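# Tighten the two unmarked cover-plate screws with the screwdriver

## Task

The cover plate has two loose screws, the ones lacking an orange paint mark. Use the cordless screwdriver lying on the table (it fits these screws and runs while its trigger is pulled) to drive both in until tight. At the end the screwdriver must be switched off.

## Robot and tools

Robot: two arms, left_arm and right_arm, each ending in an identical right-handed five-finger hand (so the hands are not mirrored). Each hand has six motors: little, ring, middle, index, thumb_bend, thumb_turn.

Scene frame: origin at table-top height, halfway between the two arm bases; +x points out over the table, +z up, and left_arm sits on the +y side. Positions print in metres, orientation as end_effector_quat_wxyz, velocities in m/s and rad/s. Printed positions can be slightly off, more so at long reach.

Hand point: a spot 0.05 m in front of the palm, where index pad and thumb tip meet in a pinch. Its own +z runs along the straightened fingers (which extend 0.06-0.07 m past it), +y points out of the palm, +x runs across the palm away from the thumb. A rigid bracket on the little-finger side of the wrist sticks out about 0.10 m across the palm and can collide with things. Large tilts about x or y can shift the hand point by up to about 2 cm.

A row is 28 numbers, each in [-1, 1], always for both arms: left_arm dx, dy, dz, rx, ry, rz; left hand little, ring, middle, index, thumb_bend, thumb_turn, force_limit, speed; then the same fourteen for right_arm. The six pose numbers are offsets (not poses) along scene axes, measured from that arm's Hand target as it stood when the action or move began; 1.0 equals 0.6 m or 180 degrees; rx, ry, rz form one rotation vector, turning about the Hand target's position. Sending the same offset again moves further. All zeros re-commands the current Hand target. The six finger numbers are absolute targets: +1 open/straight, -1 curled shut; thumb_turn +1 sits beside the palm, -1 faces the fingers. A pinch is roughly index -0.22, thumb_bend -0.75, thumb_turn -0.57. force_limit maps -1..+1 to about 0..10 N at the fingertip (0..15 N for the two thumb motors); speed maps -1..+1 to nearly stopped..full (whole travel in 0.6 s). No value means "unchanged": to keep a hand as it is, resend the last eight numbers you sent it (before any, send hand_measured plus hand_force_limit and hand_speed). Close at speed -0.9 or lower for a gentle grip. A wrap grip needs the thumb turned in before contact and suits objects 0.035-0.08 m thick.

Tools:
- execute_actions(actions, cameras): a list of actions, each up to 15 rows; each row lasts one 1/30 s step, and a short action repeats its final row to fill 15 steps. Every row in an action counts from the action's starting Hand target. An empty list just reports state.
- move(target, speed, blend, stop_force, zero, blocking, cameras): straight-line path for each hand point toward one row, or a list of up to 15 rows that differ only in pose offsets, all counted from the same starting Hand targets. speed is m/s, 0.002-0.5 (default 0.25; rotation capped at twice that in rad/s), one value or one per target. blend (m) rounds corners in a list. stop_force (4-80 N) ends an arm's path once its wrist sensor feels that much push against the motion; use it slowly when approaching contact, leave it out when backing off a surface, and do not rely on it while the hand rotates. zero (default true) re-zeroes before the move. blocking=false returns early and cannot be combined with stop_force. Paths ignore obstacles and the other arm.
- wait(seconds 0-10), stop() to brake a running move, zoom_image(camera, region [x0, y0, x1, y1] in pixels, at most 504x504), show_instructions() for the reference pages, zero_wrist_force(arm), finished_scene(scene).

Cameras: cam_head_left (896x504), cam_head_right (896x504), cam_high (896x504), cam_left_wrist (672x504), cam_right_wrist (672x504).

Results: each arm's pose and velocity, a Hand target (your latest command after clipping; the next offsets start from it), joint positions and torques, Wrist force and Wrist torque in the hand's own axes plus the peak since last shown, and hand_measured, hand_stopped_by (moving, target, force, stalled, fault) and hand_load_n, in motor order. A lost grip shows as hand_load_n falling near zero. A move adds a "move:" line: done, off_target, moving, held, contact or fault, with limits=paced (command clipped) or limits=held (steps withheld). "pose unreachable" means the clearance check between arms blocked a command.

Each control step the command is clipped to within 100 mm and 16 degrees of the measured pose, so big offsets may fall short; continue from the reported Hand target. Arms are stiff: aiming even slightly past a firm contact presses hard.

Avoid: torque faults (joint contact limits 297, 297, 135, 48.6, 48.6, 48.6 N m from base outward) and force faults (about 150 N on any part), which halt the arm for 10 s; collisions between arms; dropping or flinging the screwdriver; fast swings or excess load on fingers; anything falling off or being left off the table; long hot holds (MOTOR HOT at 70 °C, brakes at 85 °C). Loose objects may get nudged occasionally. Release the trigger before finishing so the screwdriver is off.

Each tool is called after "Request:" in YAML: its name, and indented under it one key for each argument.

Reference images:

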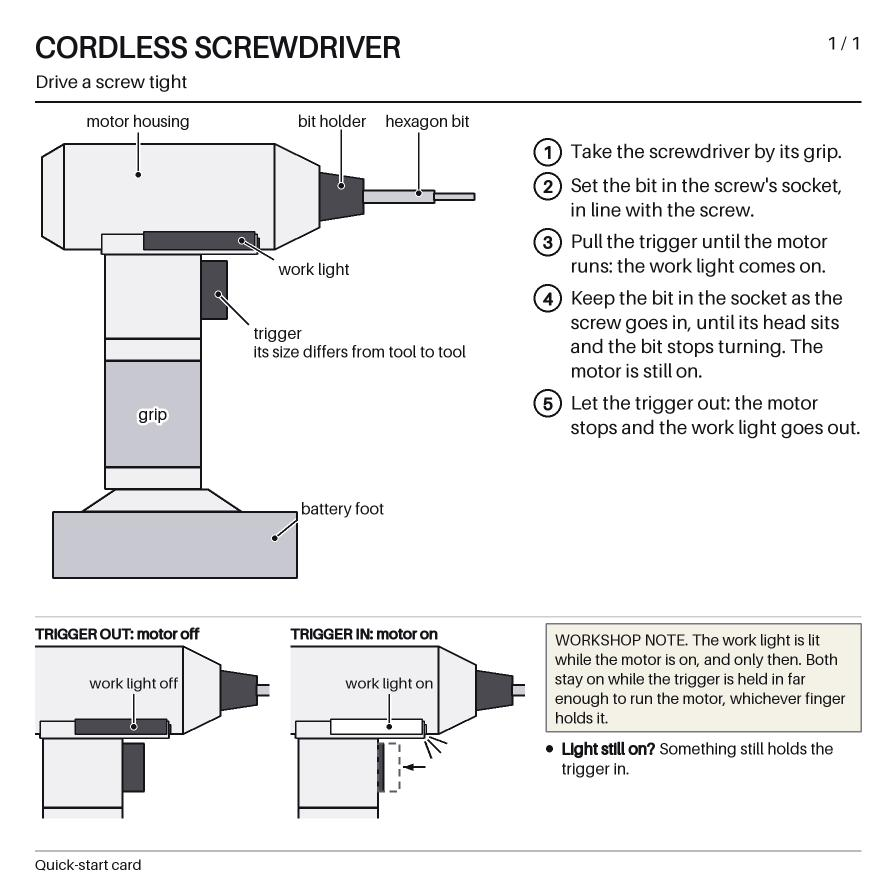

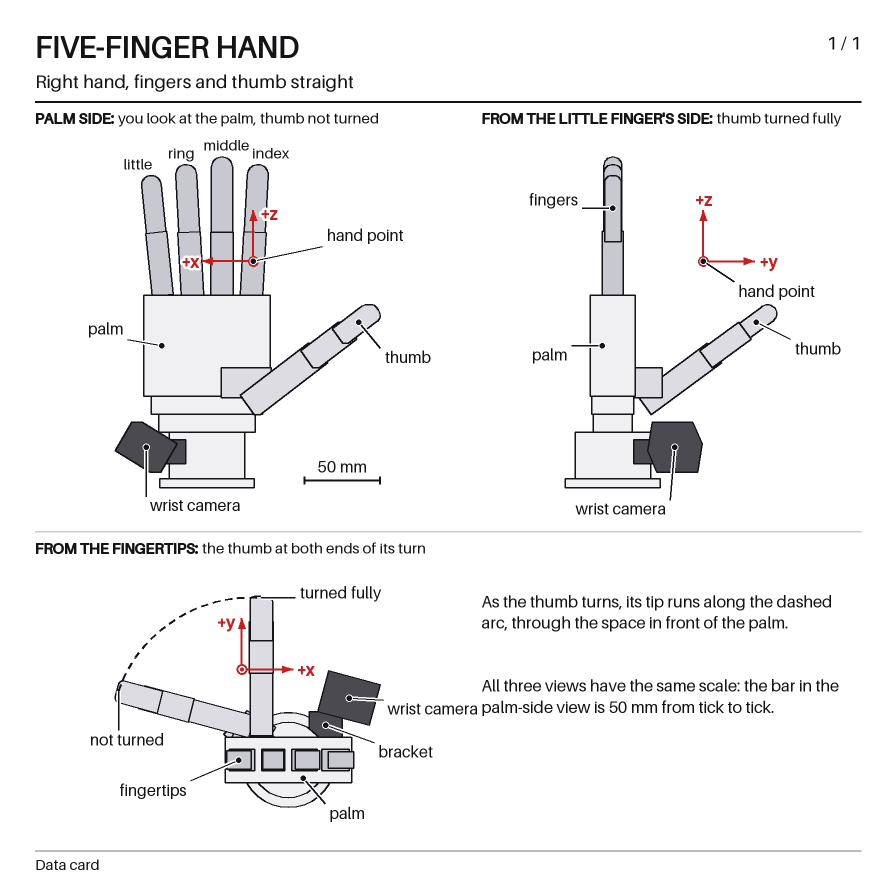

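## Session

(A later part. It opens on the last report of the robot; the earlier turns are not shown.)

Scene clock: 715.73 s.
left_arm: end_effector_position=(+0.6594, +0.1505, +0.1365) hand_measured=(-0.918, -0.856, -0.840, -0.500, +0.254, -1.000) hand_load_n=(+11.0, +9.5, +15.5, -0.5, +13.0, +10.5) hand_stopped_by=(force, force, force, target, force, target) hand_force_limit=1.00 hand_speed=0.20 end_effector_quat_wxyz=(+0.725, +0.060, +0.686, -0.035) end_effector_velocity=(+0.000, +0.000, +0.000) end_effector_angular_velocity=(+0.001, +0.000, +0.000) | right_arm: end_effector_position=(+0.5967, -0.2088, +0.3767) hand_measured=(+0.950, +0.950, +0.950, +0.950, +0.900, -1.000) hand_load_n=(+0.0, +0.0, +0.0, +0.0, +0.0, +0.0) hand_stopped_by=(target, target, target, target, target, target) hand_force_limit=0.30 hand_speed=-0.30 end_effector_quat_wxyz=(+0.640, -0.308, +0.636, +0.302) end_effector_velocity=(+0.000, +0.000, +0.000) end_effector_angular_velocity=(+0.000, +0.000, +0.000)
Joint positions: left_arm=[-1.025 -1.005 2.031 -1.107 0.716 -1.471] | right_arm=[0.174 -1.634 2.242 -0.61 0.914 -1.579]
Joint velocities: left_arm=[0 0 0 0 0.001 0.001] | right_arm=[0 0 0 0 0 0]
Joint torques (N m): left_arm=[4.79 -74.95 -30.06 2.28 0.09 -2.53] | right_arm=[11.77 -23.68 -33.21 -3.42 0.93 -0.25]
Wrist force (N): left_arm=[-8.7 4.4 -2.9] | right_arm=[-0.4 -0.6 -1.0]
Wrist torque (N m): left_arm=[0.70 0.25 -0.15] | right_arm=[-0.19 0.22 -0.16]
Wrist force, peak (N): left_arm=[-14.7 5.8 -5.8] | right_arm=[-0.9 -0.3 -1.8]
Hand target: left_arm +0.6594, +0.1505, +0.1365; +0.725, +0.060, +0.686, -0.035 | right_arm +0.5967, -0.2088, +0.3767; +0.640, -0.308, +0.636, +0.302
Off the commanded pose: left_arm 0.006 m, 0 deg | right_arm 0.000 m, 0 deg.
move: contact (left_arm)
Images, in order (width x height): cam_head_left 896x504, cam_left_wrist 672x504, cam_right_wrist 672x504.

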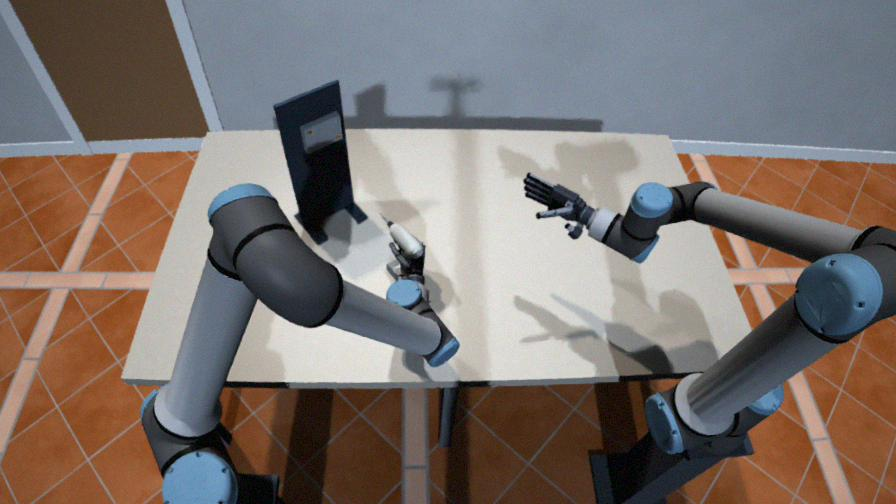

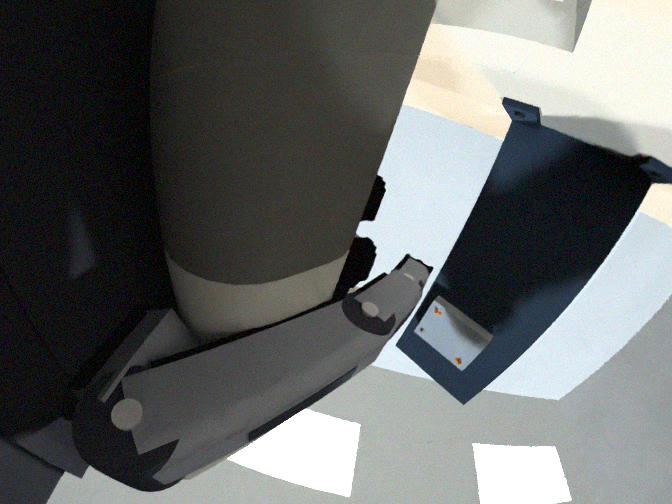

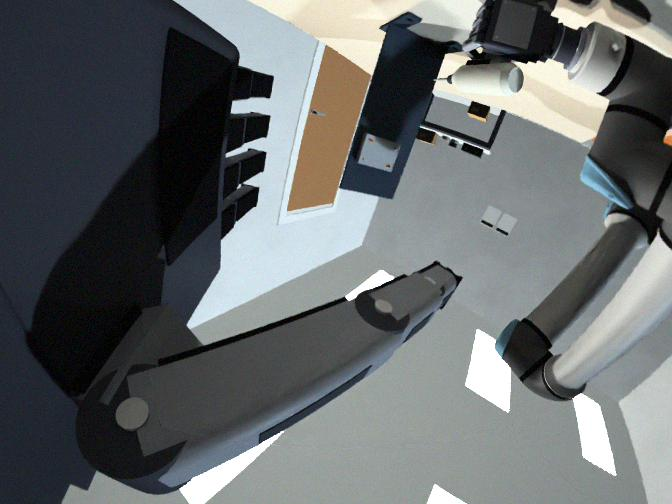

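Request:
move:
  target: [0,0,0.0004,0,0,0,-1,-1,-1,0.3,-1,-1,1,-0.3,0,0,0,0,0,0,0.95,0.95,0.95,0.95,0.9,-1,0.3,-0.3]
  speed: 0.004
  cameras: []

Request:
move:
  target: [0,0,0,0,0,0,-0.8,-0.7,-0.65,0.6,0.32,-1,1,-0.9,0,0,0,0,0,0,0.95,0.95,0.95,0.95,0.9,-1,0.3,-0.3]
  speed: 0.004
  cameras: ["cam_head_left","cam_right_wrist","cam_left_wrist"]

Request:
zoom_image:
  camera: "cam_right_wrist"
  region: [420, 0, 580, 120]

Scene clock: 717.00 s.
left_arm: end_effector_position=(+0.6594, +0.1505, +0.1367) hand_measured=(-0.918, -0.856, -0.840, +0.300, +0.254, -1.000) hand_load_n=(+10.5, +9.5, +15.5, -0.5, +13.0, +10.5) hand_stopped_by=(force, force, force, target, force, target) hand_force_limit=1.00 hand_speed=-0.30 end_effector_quat_wxyz=(+0.725, +0.060, +0.686, -0.035) end_effector_velocity=(+0.000, -0.001, +0.000) end_effector_angular_velocity=(-0.001, +0.000, -0.001) | right_arm: end_effector_position=(+0.5967, -0.2088, +0.3767) hand_measured=(+0.950, +0.950, +0.950, +0.950, +0.900, -1.000) hand_load_n=(+0.0, +0.0, +0.0, +0.0, +0.0, -0.5) hand_stopped_by=(target, target, target, target, target, target) hand_force_limit=0.30 hand_speed=-0.30 end_effector_quat_wxyz=(+0.640, -0.308, +0.636, +0.302) end_effector_velocity=(+0.000, +0.000, +0.000) end_effector_angular_velocity=(+0.000, +0.000, +0.000)
Joint positions: left_arm=[-1.025 -1.005 2.031 -1.106 0.716 -1.471] | right_arm=[0.174 -1.634 2.242 -0.61 0.914 -1.579]
Joint velocities: left_arm=[-0.001 0 0 0 0 -0.001] | right_arm=[0 0 0 0 0 0]
Joint torques (N m): left_arm=[4.68 -82.56 -32.32 -0.25 -0.05 -2.24] | right_arm=[10.3 -24.2 -33.56 -3.32 0.61 -0.4]
Wrist force (N): left_arm=[3.0 3.0 -2.2] | right_arm=[-0.8 -0.3 -1.4]
Wrist torque (N m): left_arm=[0.66 0.12 -0.06] | right_arm=[-0.13 0.29 -0.18]
Wrist force, peak (N): left_arm=[-8.6 4.4 -3.2] | right_arm=[-1.1 -0.9 -1.5]
Hand target: left_arm +0.6594, +0.1505, +0.1368; +0.725, +0.060, +0.686, -0.035 | right_arm +0.5967, -0.2088, +0.3767; +0.640, -0.308, +0.636, +0.302
Off the commanded pose: left_arm 0.000 m, 0 deg | right_arm 0.000 m, 0 deg.
move: done
No camera images: "cameras" was empty.

Scene clock: 719.07 s.
left_arm: end_effector_position=(+0.6594, +0.1505, +0.1368) hand_measured=(-0.800, -0.700, -0.650, +0.600, +0.320, -1.000) hand_load_n=(+3.0, +0.0, -3.0, +0.0, +0.0, +0.0) hand_stopped_by=(target, target, target, target, target, target) hand_force_limit=1.00 hand_speed=-0.90 end_effector_quat_wxyz=(+0.725, +0.060, +0.686, -0.035) end_effector_velocity=(+0.000, +0.000, +0.000) end_effector_angular_velocity=(-0.001, +0.000, +0.000) | right_arm: end_effector_position=(+0.5967, -0.2088, +0.3767) hand_measured=(+0.950, +0.950, +0.950, +0.950, +0.900, -1.000) hand_load_n=(+0.0, +0.0, +0.0, +0.0, +0.0, -0.5) hand_stopped_by=(target, target, target, target, target, target) hand_force_limit=0.30 hand_speed=-0.30 end_effector_quat_wxyz=(+0.640, -0.308, +0.636, +0.302) end_effector_velocity=(+0.000, +0.000, +0.000) end_effector_angular_velocity=(+0.000, -0.001, +0.000)
Joint positions: left_arm=[-1.025 -1.005 2.031 -1.106 0.716 -1.471] | right_arm=[0.174 -1.634 2.242 -0.61 0.914 -1.579]
Joint velocities: left_arm=[0 0 0 0 0 -0.001] | right_arm=[0 0 0 0 0 0]
Joint torques (N m): left_arm=[5.66 -72.76 -37.62 -6.25 0.35 -1.76] | right_arm=[10.09 -24.59 -34.4 -3.1 0.33 -0.27]
Wrist force (N): left_arm=[4.8 3.1 -2.8] | right_arm=[-0.6 -0.4 -1.2]
Wrist torque (N m): left_arm=[0.67 0.28 -0.07] | right_arm=[-0.15 0.25 -0.17]
Wrist force, peak (N): left_arm=[5.4 3.2 -2.9] | right_arm=[-1.2 -0.7 -1.3]
Hand target: left_arm +0.6594, +0.1505, +0.1368; +0.725, +0.060, +0.686, -0.035 | right_arm +0.5967, -0.2088, +0.3767; +0.640, -0.308, +0.636, +0.302
Off the commanded pose: left_arm 0.000 m, 0 deg | right_arm 0.000 m, 0 deg.
move: done
Images, in order (width x height): cam_head_left 896x504, cam_left_wrist 672x504, cam_right_wrist 672x504.

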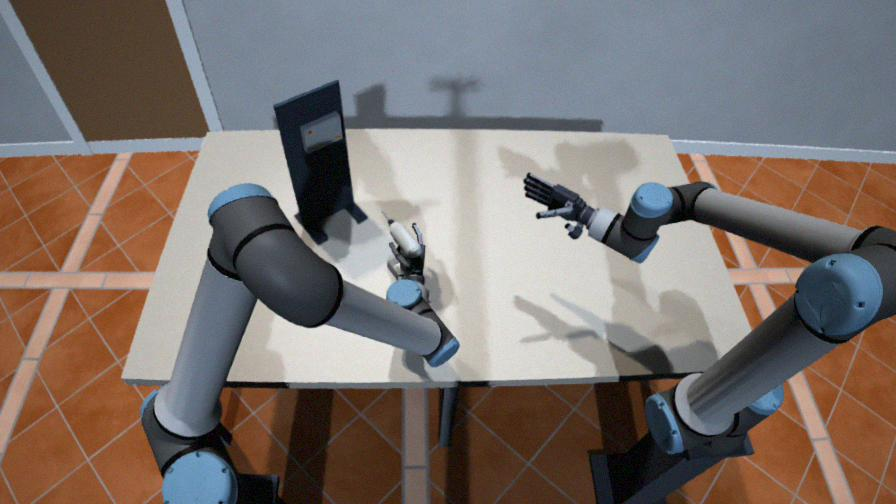

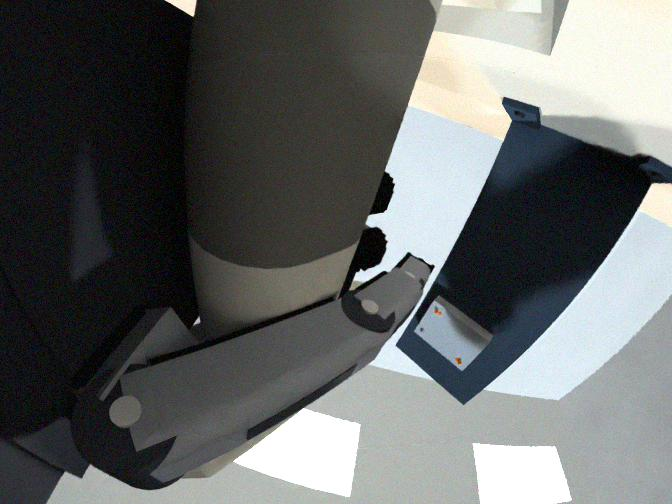

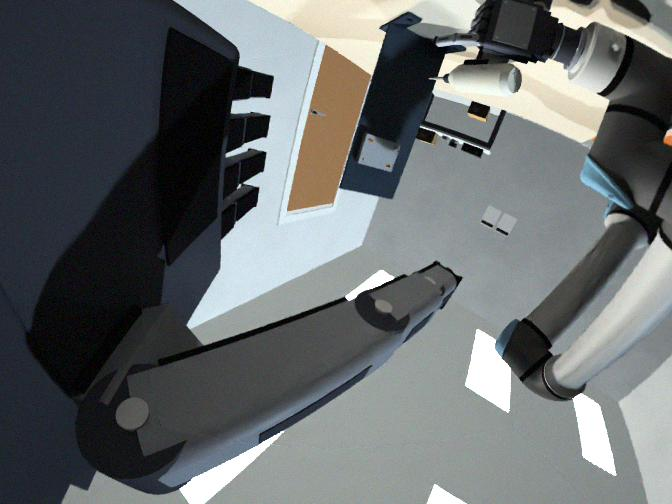

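Scaled by 3.150 from the camera's 672x504 image, which has a finer 960x720 frame.

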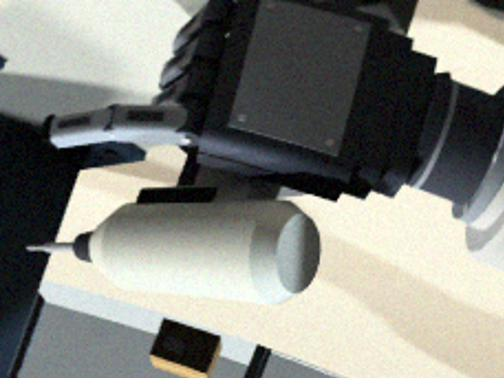

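Request:
move:
  target: [0,0,0,0,0,0,-0.2,-0.1,-0.1,0.9,0.6,-1,1,-0.8,0,0,0,0,0,0,0.95,0.95,0.95,0.95,0.9,-1,0.3,-0.3]
  cameras: []

Request:
move:
  target: [0,0,0,0,0,0,0.95,0.95,0.95,0.95,0.95,-1,1,-0.6,0,0,0,0,0,0,0.95,0.95,0.95,0.95,0.9,-1,0.3,-0.3]
  cameras: ["cam_head_left","cam_right_wrist","cam_left_wrist","cam_high"]

Request:
zoom_image:
  camera: "cam_right_wrist"
  region: [420, 0, 580, 120]

Request:
zoom_image:
  camera: "cam_head_left"
  region: [360, 190, 460, 310]

Scene clock: 721.37 s.
left_arm: end_effector_position=(+0.6594, +0.1505, +0.1368) hand_measured=(-0.200, -0.100, -0.100, +0.900, +0.600, -1.000) hand_load_n=(+1.5, +0.0, -1.5, +0.0, +0.0, -0.5) hand_stopped_by=(target, target, target, target, target, target) hand_force_limit=1.00 hand_speed=-0.80 end_effector_quat_wxyz=(+0.725, +0.060, +0.686, -0.035) end_effector_velocity=(+0.000, +0.001, +0.001) end_effector_angular_velocity=(+0.000, -0.001, +0.001) | right_arm: end_effector_position=(+0.5967, -0.2088, +0.3767) hand_measured=(+0.950, +0.950, +0.950, +0.950, +0.900, -1.000) hand_load_n=(+0.0, +0.0, +0.0, +0.0, +0.0, +0.0) hand_stopped_by=(target, target, target, target, target, target) hand_force_limit=0.30 hand_speed=-0.30 end_effector_quat_wxyz=(+0.640, -0.308, +0.636, +0.302) end_effector_velocity=(+0.000, +0.000, +0.000) end_effector_angular_velocity=(+0.000, +0.000, +0.000)
Joint positions: left_arm=[-1.025 -1.005 2.031 -1.106 0.716 -1.471] | right_arm=[0.174 -1.634 2.242 -0.61 0.914 -1.579]
Joint velocities: left_arm=[0.001 0 0 -0.001 0 0.001] | right_arm=[0 0 0 0 0 0]
Joint torques (N m): left_arm=[4.96 -59.73 -36.42 -5.06 0.3 -2.35] | right_arm=[8.74 -25.68 -35.42 -2.65 0.07 -0.31]
Wrist force (N): left_arm=[4.1 3.0 -2.7] | right_arm=[-0.2 -0.7 -0.8]
Wrist torque (N m): left_arm=[0.65 0.55 -0.19] | right_arm=[-0.22 0.19 -0.16]
Wrist force, peak (N): left_arm=[5.4 3.2 -2.9] | right_arm=[-0.9 -0.8 -1.7]
Hand target: left_arm +0.6594, +0.1505, +0.1368; +0.725, +0.060, +0.686, -0.035 | right_arm +0.5967, -0.2088, +0.3767; +0.640, -0.308, +0.636, +0.302
Off the commanded pose: left_arm 0.000 m, 0 deg | right_arm 0.000 m, 0 deg.
move: done
No camera images: "cameras" was empty.

Scene clock: 723.37 s.
left_arm: end_effector_position=(+0.6594, +0.1505, +0.1368) hand_measured=(+0.950, +0.950, +0.950, +0.950, +0.950, -1.000) hand_load_n=(+0.0, +0.0, -1.5, +2.5, +0.0, +0.0) hand_stopped_by=(target, target, target, target, target, target) hand_force_limit=1.00 hand_speed=-0.60 end_effector_quat_wxyz=(+0.725, +0.060, +0.686, -0.035) end_effector_velocity=(+0.000, -0.001, +0.000) end_effector_angular_velocity=(+0.000, +0.000, -0.001) | right_arm: end_effector_position=(+0.5967, -0.2088, +0.3767) hand_measured=(+0.950, +0.950, +0.950, +0.950, +0.900, -1.000) hand_load_n=(+0.0, +0.0, +0.0, +0.0, +0.0, +0.0) hand_stopped_by=(target, target, target, target, target, target) hand_force_limit=0.30 hand_speed=-0.30 end_effector_quat_wxyz=(+0.640, -0.308, +0.636, +0.302) end_effector_velocity=(+0.000, +0.000, +0.000) end_effector_angular_velocity=(+0.000, +0.000, +0.000)
Joint positions: left_arm=[-1.025 -1.005 2.031 -1.106 0.716 -1.471] | right_arm=[0.174 -1.634 2.242 -0.61 0.914 -1.579]
Joint velocities: left_arm=[-0.001 0 0 0 0 0] | right_arm=[0 0 0 0 0 0]
Joint torques (N m): left_arm=[6.39 -54.16 -36.54 -4.23 0.12 -2.47] | right_arm=[7.3 -26.19 -35.59 -2.35 0.28 -0.48]
Wrist force (N): left_arm=[2.5 2.8 -2.9] | right_arm=[-0.3 -0.6 -1.3]
Wrist torque (N m): left_arm=[0.71 0.85 0.13] | right_arm=[-0.18 0.23 -0.16]
Wrist force, peak (N): left_arm=[4.9 3.3 -4.2] | right_arm=[-1.0 -0.7 -1.6]
Hand target: left_arm +0.6594, +0.1505, +0.1368; +0.725, +0.060, +0.686, -0.035 | right_arm +0.5967, -0.2088, +0.3767; +0.640, -0.308, +0.636, +0.302
Off the commanded pose: left_arm 0.000 m, 0 deg | right_arm 0.000 m, 0 deg.
move: done
Images, in order (width x height): cam_head_left 896x504, cam_high 896x504, cam_left_wrist 672x504, cam_right_wrist 672x504.

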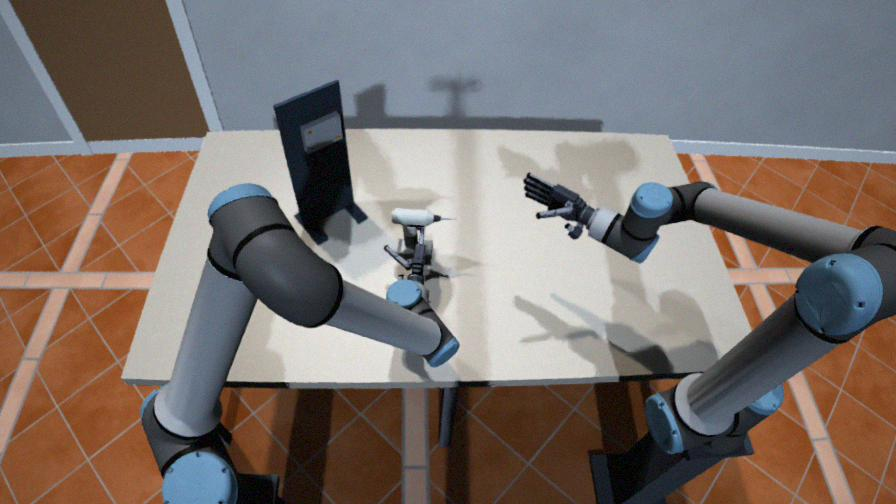

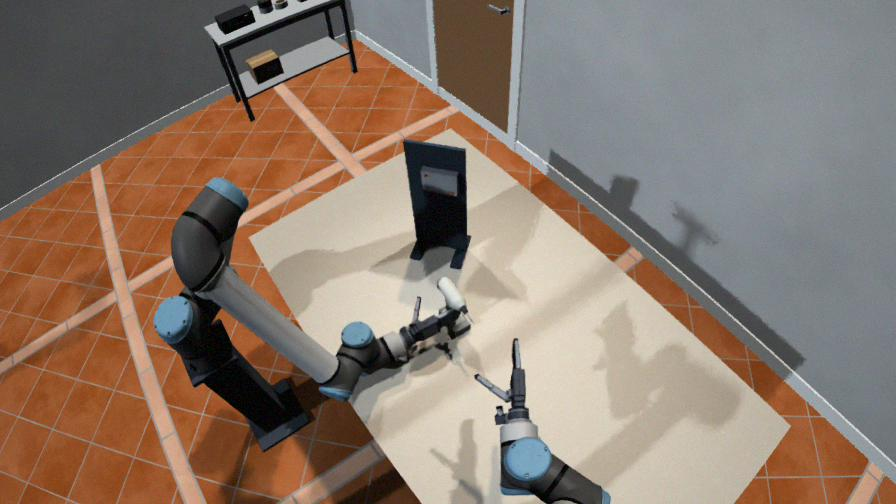

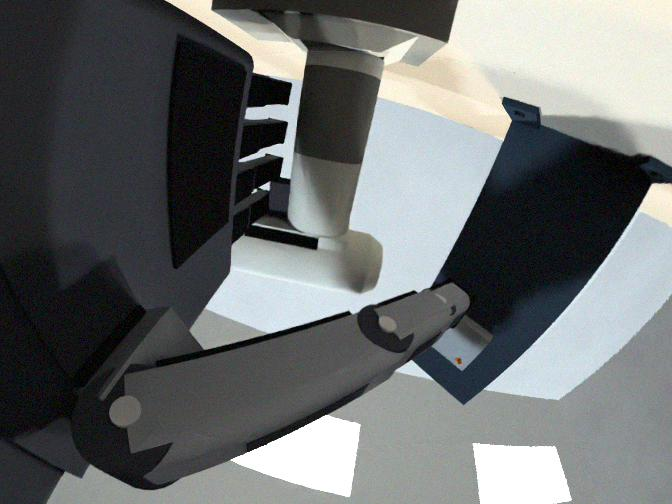

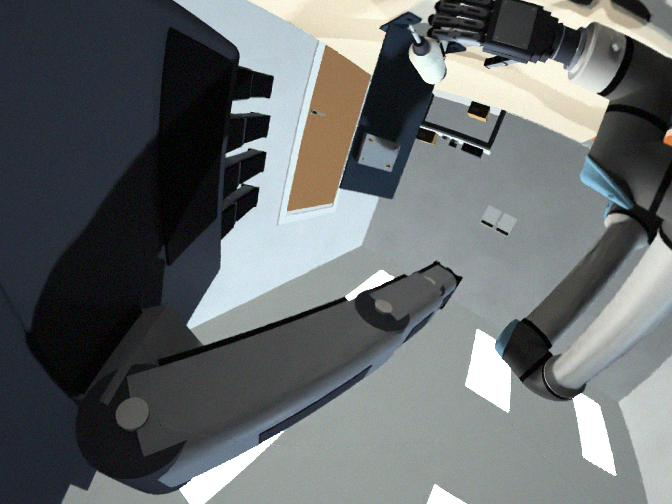

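Scaled by 3.150 from the camera's 672x504 image, which has a finer 960x720 frame.

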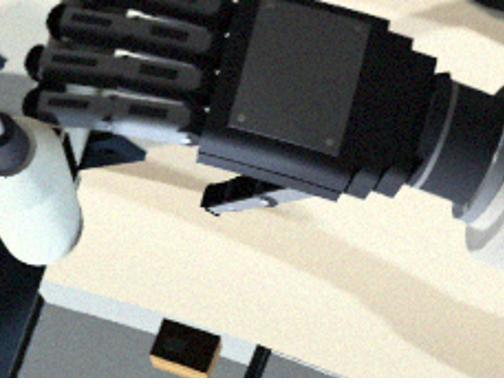

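Scaled by 4.200.

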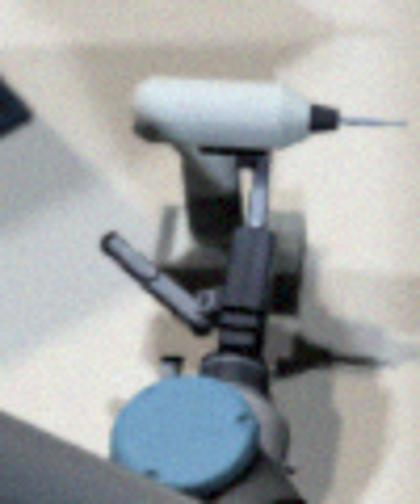

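Request:
move:
  target: [-0.05,0,0,0,0,0,0.95,0.95,0.95,0.95,0.95,-1,1,-0.6,0,0,0,0,0,0,0.95,0.95,0.95,0.95,0.9,-1,0.3,-0.3]
  speed: 0.03

Scene clock: 724.90 s.
left_arm: end_effector_position=(+0.6292, +0.1506, +0.1368) hand_measured=(+0.950, +0.950, +0.950, +0.950, +0.950, -1.000) hand_load_n=(+0.0, +0.0, -0.5, +0.5, +0.0, +0.0) hand_stopped_by=(target, target, target, target, target, target) hand_force_limit=1.00 hand_speed=-0.60 end_effector_quat_wxyz=(+0.725, +0.060, +0.686, -0.035) end_effector_velocity=(+0.001, +0.000, +0.001) end_effector_angular_velocity=(-0.001, -0.001, +0.001) | right_arm: end_effector_position=(+0.5967, -0.2088, +0.3767) hand_measured=(+0.950, +0.950, +0.950, +0.950, +0.900, -1.000) hand_load_n=(+0.0, +0.0, +0.0, +0.0, +0.0, -0.5) hand_stopped_by=(target, target, target, target, target, target) hand_force_limit=0.30 hand_speed=-0.30 end_effector_quat_wxyz=(+0.640, -0.308, +0.636, +0.302) end_effector_velocity=(+0.000, +0.000, +0.000) end_effector_angular_velocity=(+0.000, +0.001, +0.000)
Joint positions: left_arm=[-1.066 -1.027 2.078 -1.135 0.675 -1.466] | right_arm=[0.174 -1.634 2.242 -0.61 0.914 -1.579]
Joint velocities: left_arm=[0.002 0 -0.002 0 0.001 0] | right_arm=[0 0.001 0 0.001 0 0]
Joint torques (N m): left_arm=[4.94 -54.94 -35.89 -0.77 3.28 3.11] | right_arm=[7.11 -25.73 -36.66 -2.11 0.34 -0.27]
Wrist force (N): left_arm=[2.9 3.4 -2.9] | right_arm=[-0.7 -0.4 -1.2]
Wrist torque (N m): left_arm=[0.74 0.86 0.12] | right_arm=[-0.15 0.27 -0.18]
Wrist force, peak (N): left_arm=[3.4 3.8 -2.8] | right_arm=[-1.0 -0.7 -1.5]
Hand target: left_arm +0.6294, +0.1505, +0.1368; +0.725, +0.060, +0.686, -0.035 | right_arm +0.5967, -0.2088, +0.3767; +0.640, -0.308, +0.636, +0.302
Off the commanded pose: left_arm 0.000 m, 0 deg | right_arm 0.000 m, 0 deg.
move: done

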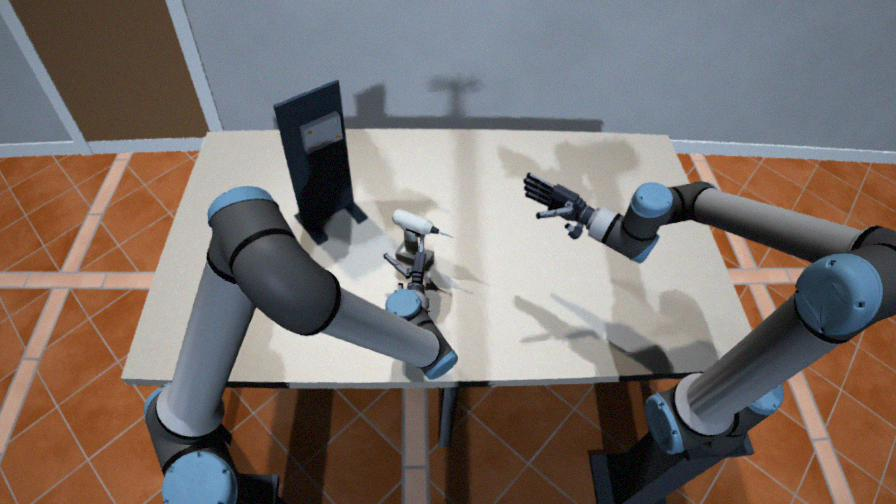

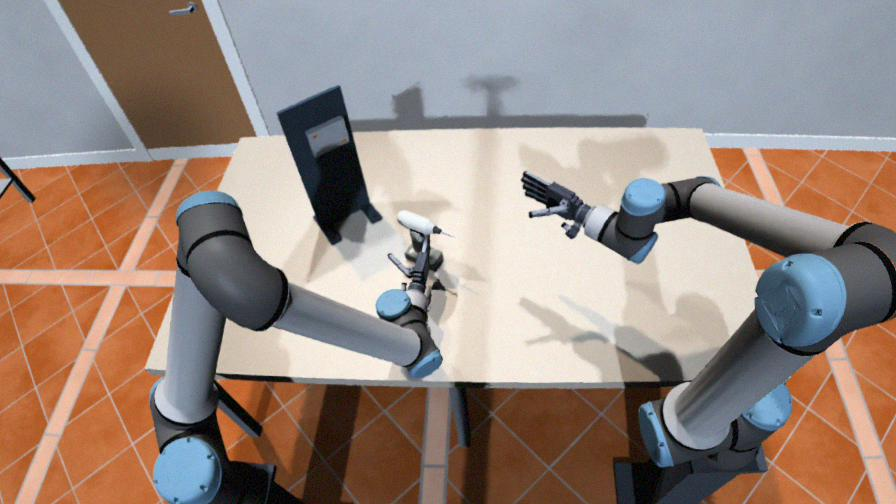

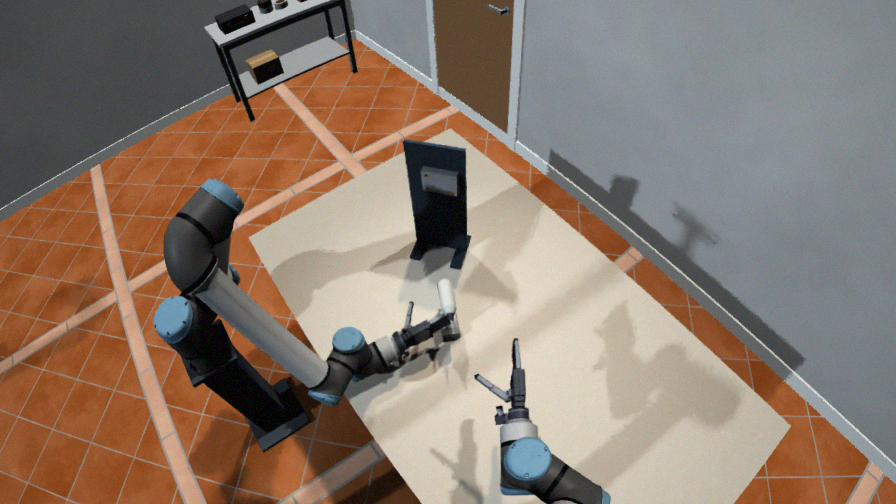

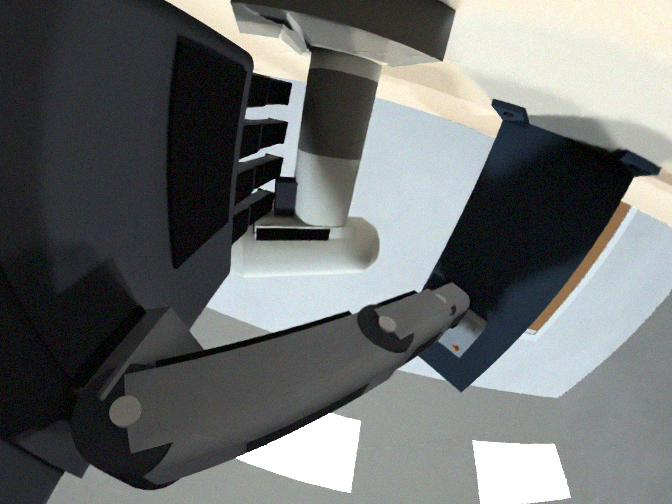

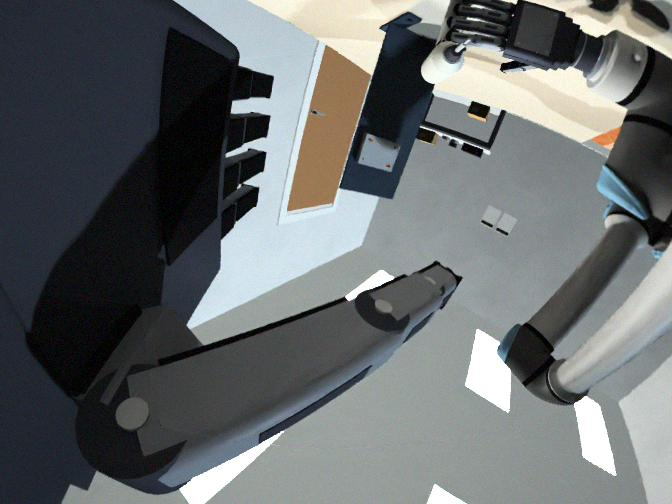

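Request:
move:
  target: [-0.15,0,0,0,0,0,0.95,0.95,0.95,0.95,0.95,-1,1,-0.6,0,0,0,0,0,0,0.95,0.95,0.95,0.95,0.9,-1,0.3,-0.3]
  speed: 0.08

Request:
zoom_image:
  camera: "cam_head_left"
  region: [270, 80, 490, 290]

Request:
zoom_image:
  camera: "cam_right_wrist"
  region: [340, 0, 540, 200]

Scene clock: 726.50 s.
left_arm: end_effector_position=(+0.5392, +0.1506, +0.1369) hand_measured=(+0.950, +0.950, +0.950, +0.950, +0.950, -1.000) hand_load_n=(+0.0, +0.0, +1.0, -1.0, +0.0, +0.0) hand_stopped_by=(target, target, target, target, target, target) hand_force_limit=1.00 hand_speed=-0.60 end_effector_quat_wxyz=(+0.725, +0.060, +0.686, -0.035) end_effector_velocity=(+0.002, -0.001, +0.000) end_effector_angular_velocity=(+0.002, +0.000, -0.001) | right_arm: end_effector_position=(+0.5967, -0.2088, +0.3767) hand_measured=(+0.950, +0.950, +0.950, +0.950, +0.900, -1.000) hand_load_n=(+0.5, +0.0, +0.0, +0.0, +0.0, -0.5) hand_stopped_by=(target, target, target, target, target, target) hand_force_limit=0.30 hand_speed=-0.30 end_effector_quat_wxyz=(+0.640, -0.308, +0.636, +0.302) end_effector_velocity=(-0.001, +0.000, +0.002) end_effector_angular_velocity=(+0.000, -0.003, +0.000)
Joint positions: left_arm=[-1.205 -1.088 2.208 -1.222 0.537 -1.444] | right_arm=[0.174 -1.634 2.242 -0.61 0.914 -1.579]
Joint velocities: left_arm=[0.003 0.002 -0.004 0.004 0.004 0] | right_arm=[0 -0.003 0 0 0 0]
Joint torques (N m): left_arm=[7.38 -39.14 -35.01 1.29 2.09 0.16] | right_arm=[6.25 -26.4 -37.01 -2 0.38 -0.2]
Wrist force (N): left_arm=[1.9 2.8 -3.0] | right_arm=[-0.7 -0.3 -1.2]
Wrist torque (N m): left_arm=[0.73 0.75 0.05] | right_arm=[-0.15 0.26 -0.17]
Wrist force, peak (N): left_arm=[4.3 4.2 -2.4] | right_arm=[-0.7 -0.6 -1.7]
Hand target: left_arm +0.5393, +0.1506, +0.1369; +0.725, +0.060, +0.686, -0.035 | right_arm +0.5967, -0.2088, +0.3767; +0.640, -0.308, +0.636, +0.302
Off the commanded pose: left_arm 0.000 m, 0 deg | right_arm 0.000 m, 0 deg.
move: done

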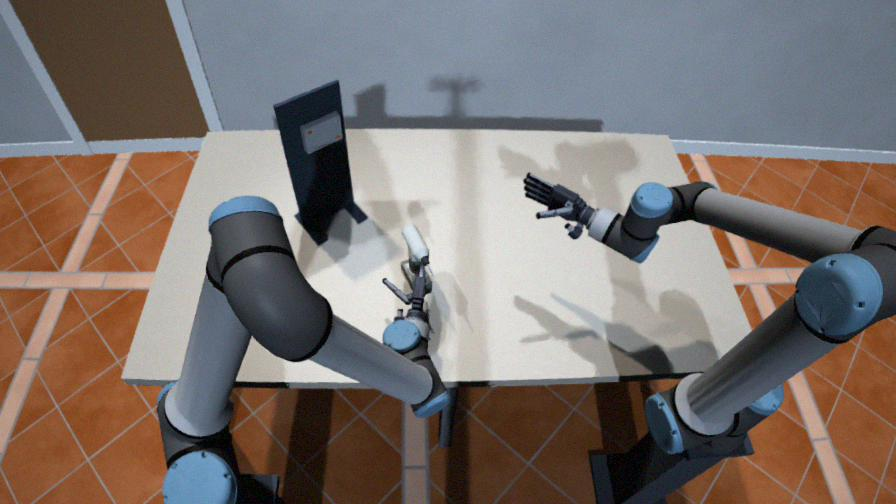

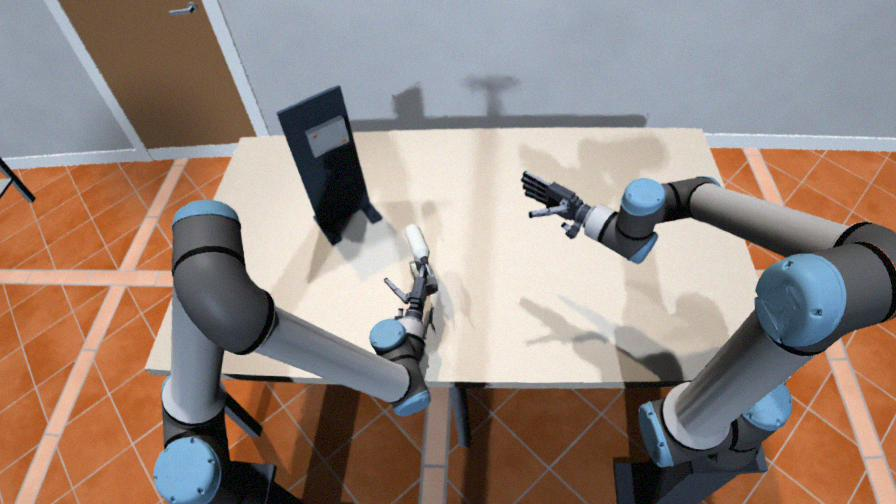

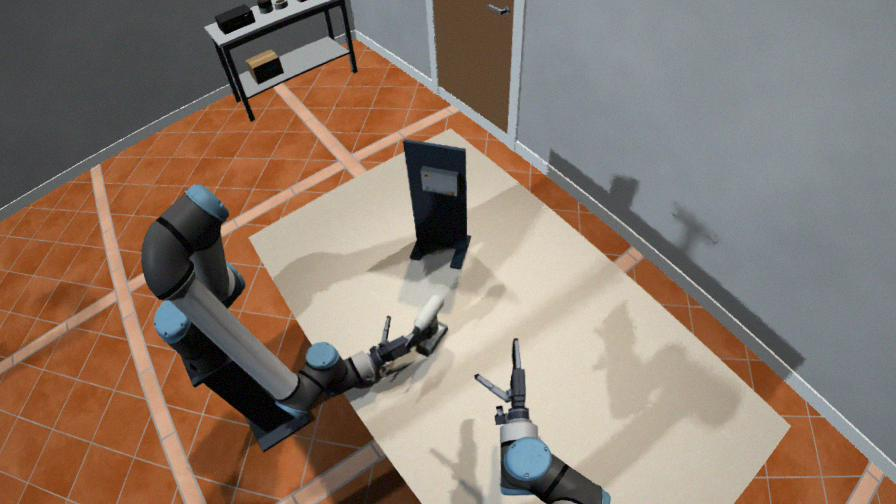

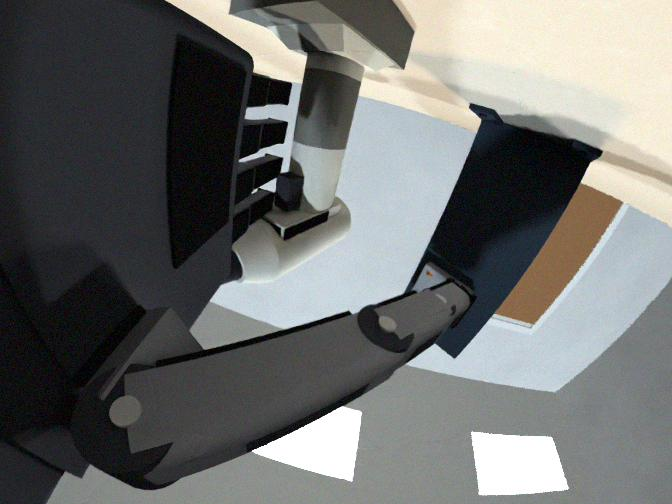

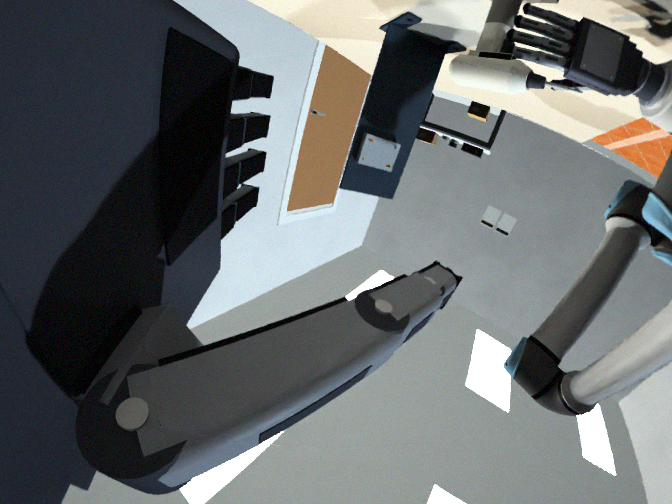

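Scaled by 2.291.

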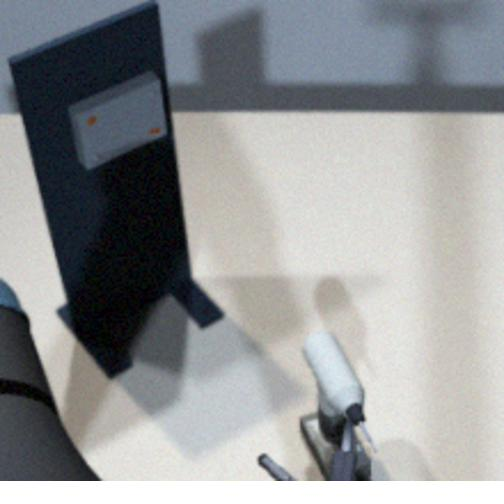

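Scaled by 2.520 from the camera's 672x504 image, which has a finer 960x720 frame.

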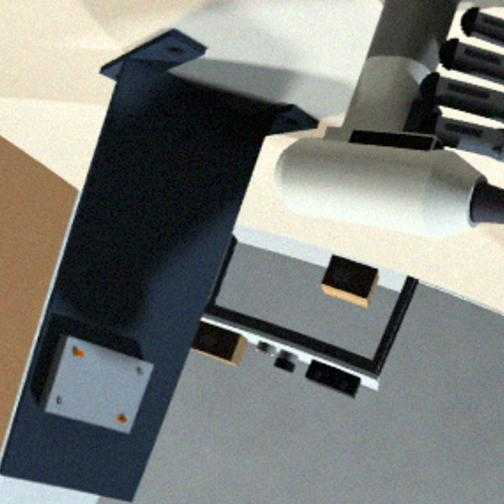

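Request:
zoom_image:
  camera: "cam_left_wrist"
  region: [200, 20, 420, 320]

Request:
zoom_image:
  camera: "cam_right_wrist"
  region: [430, 0, 660, 140]

Request:
zoom_image:
  camera: "cam_head_left"
  region: [360, 200, 480, 360]

Request:
zoom_image:
  camera: "cam_high"
  region: [340, 270, 480, 400]

Scaled by 1.680 from the camera's 672x504 image, which has a finer 960x720 frame.

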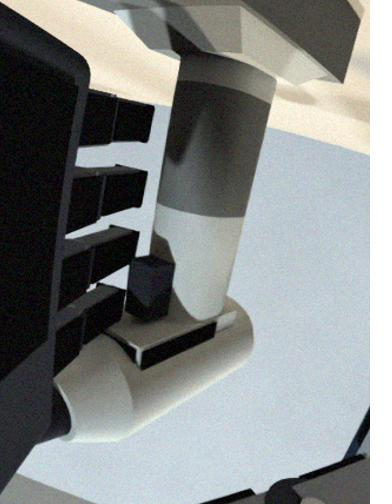

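Scaled by 2.191 from the camera's 672x504 image, which has a finer 960x720 frame.

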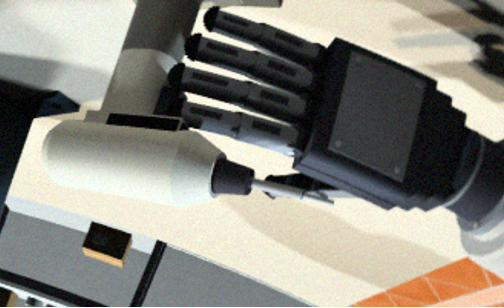

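Scaled by 3.150.

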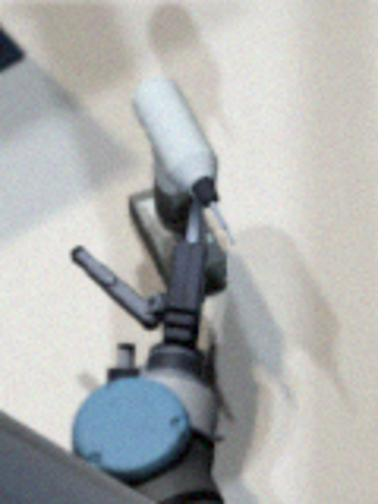

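Scaled by 3.600.

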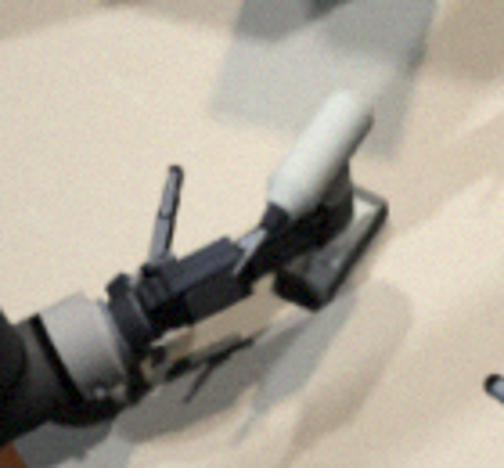

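Request:
move:
  target: [0,0,0,0,0,0,0.95,0.95,1.0,0.87,0.95,-1,1,-0.8,0,0,0,0,0,0,0.95,0.95,0.95,0.95,0.9,-1,0.3,-0.3]
  cameras: ["cam_left_wrist"]

Request:
zoom_image:
  camera: "cam_left_wrist"
  region: [200, 20, 420, 320]

Scene clock: 728.03 s.
left_arm: end_effector_position=(+0.5393, +0.1505, +0.1369) hand_measured=(+0.950, +0.950, +1.000, +0.870, +0.950, -1.000) hand_load_n=(+0.0, +0.0, +0.0, +0.5, +0.0, -0.5) hand_stopped_by=(target, target, target, target, target, target) hand_force_limit=1.00 hand_speed=-0.80 end_effector_quat_wxyz=(+0.725, +0.060, +0.686, -0.035) end_effector_velocity=(+0.000, +0.000, +0.000) end_effector_angular_velocity=(+0.001, +0.000, -0.001) | right_arm: end_effector_position=(+0.5967, -0.2088, +0.3767) hand_measured=(+0.950, +0.950, +0.950, +0.950, +0.900, -1.000) hand_load_n=(+0.0, +0.0, +0.0, +0.0, +0.0, -0.5) hand_stopped_by=(target, target, target, target, target, target) hand_force_limit=0.30 hand_speed=-0.30 end_effector_quat_wxyz=(+0.640, -0.308, +0.636, +0.302) end_effector_velocity=(+0.000, +0.000, +0.001) end_effector_angular_velocity=(+0.000, -0.001, +0.000)
Joint positions: left_arm=[-1.205 -1.088 2.208 -1.222 0.537 -1.444] | right_arm=[0.174 -1.634 2.242 -0.61 0.914 -1.579]
Joint velocities: left_arm=[-0.001 0 0 0 0 0.001] | right_arm=[0 -0.001 0 0.001 0 0]
Joint torques (N m): left_arm=[8.12 -39.67 -31.54 0.49 -0.64 -3.74] | right_arm=[6.08 -26.43 -37.33 -1.65 0.42 -0.29]
Wrist force (N): left_arm=[2.5 2.8 -2.9] | right_arm=[-0.6 -0.5 -1.3]
Wrist torque (N m): left_arm=[0.71 0.78 0.07] | right_arm=[-0.16 0.26 -0.17]
Wrist force, peak (N): left_arm=[2.4 3.5 -3.0] | right_arm=[-0.4 -0.6 -1.7]
Hand target: left_arm +0.5393, +0.1506, +0.1369; +0.725, +0.060, +0.686, -0.035 | right_arm +0.5967, -0.2088, +0.3767; +0.640, -0.308, +0.636, +0.302
Off the commanded pose: left_arm 0.000 m, 0 deg | right_arm 0.000 m, 0 deg.
move: done
Images, in order (width x height): cam_left_wrist 672x504.

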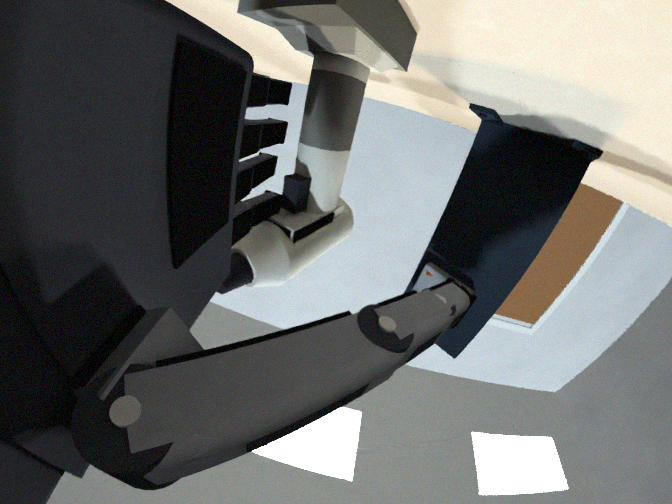

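Scaled by 1.680 from the camera's 672x504 image, which has a finer 960x720 frame.

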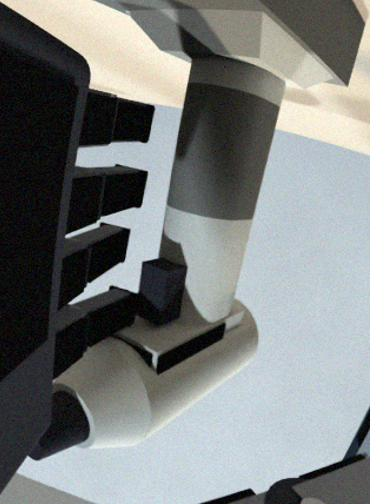

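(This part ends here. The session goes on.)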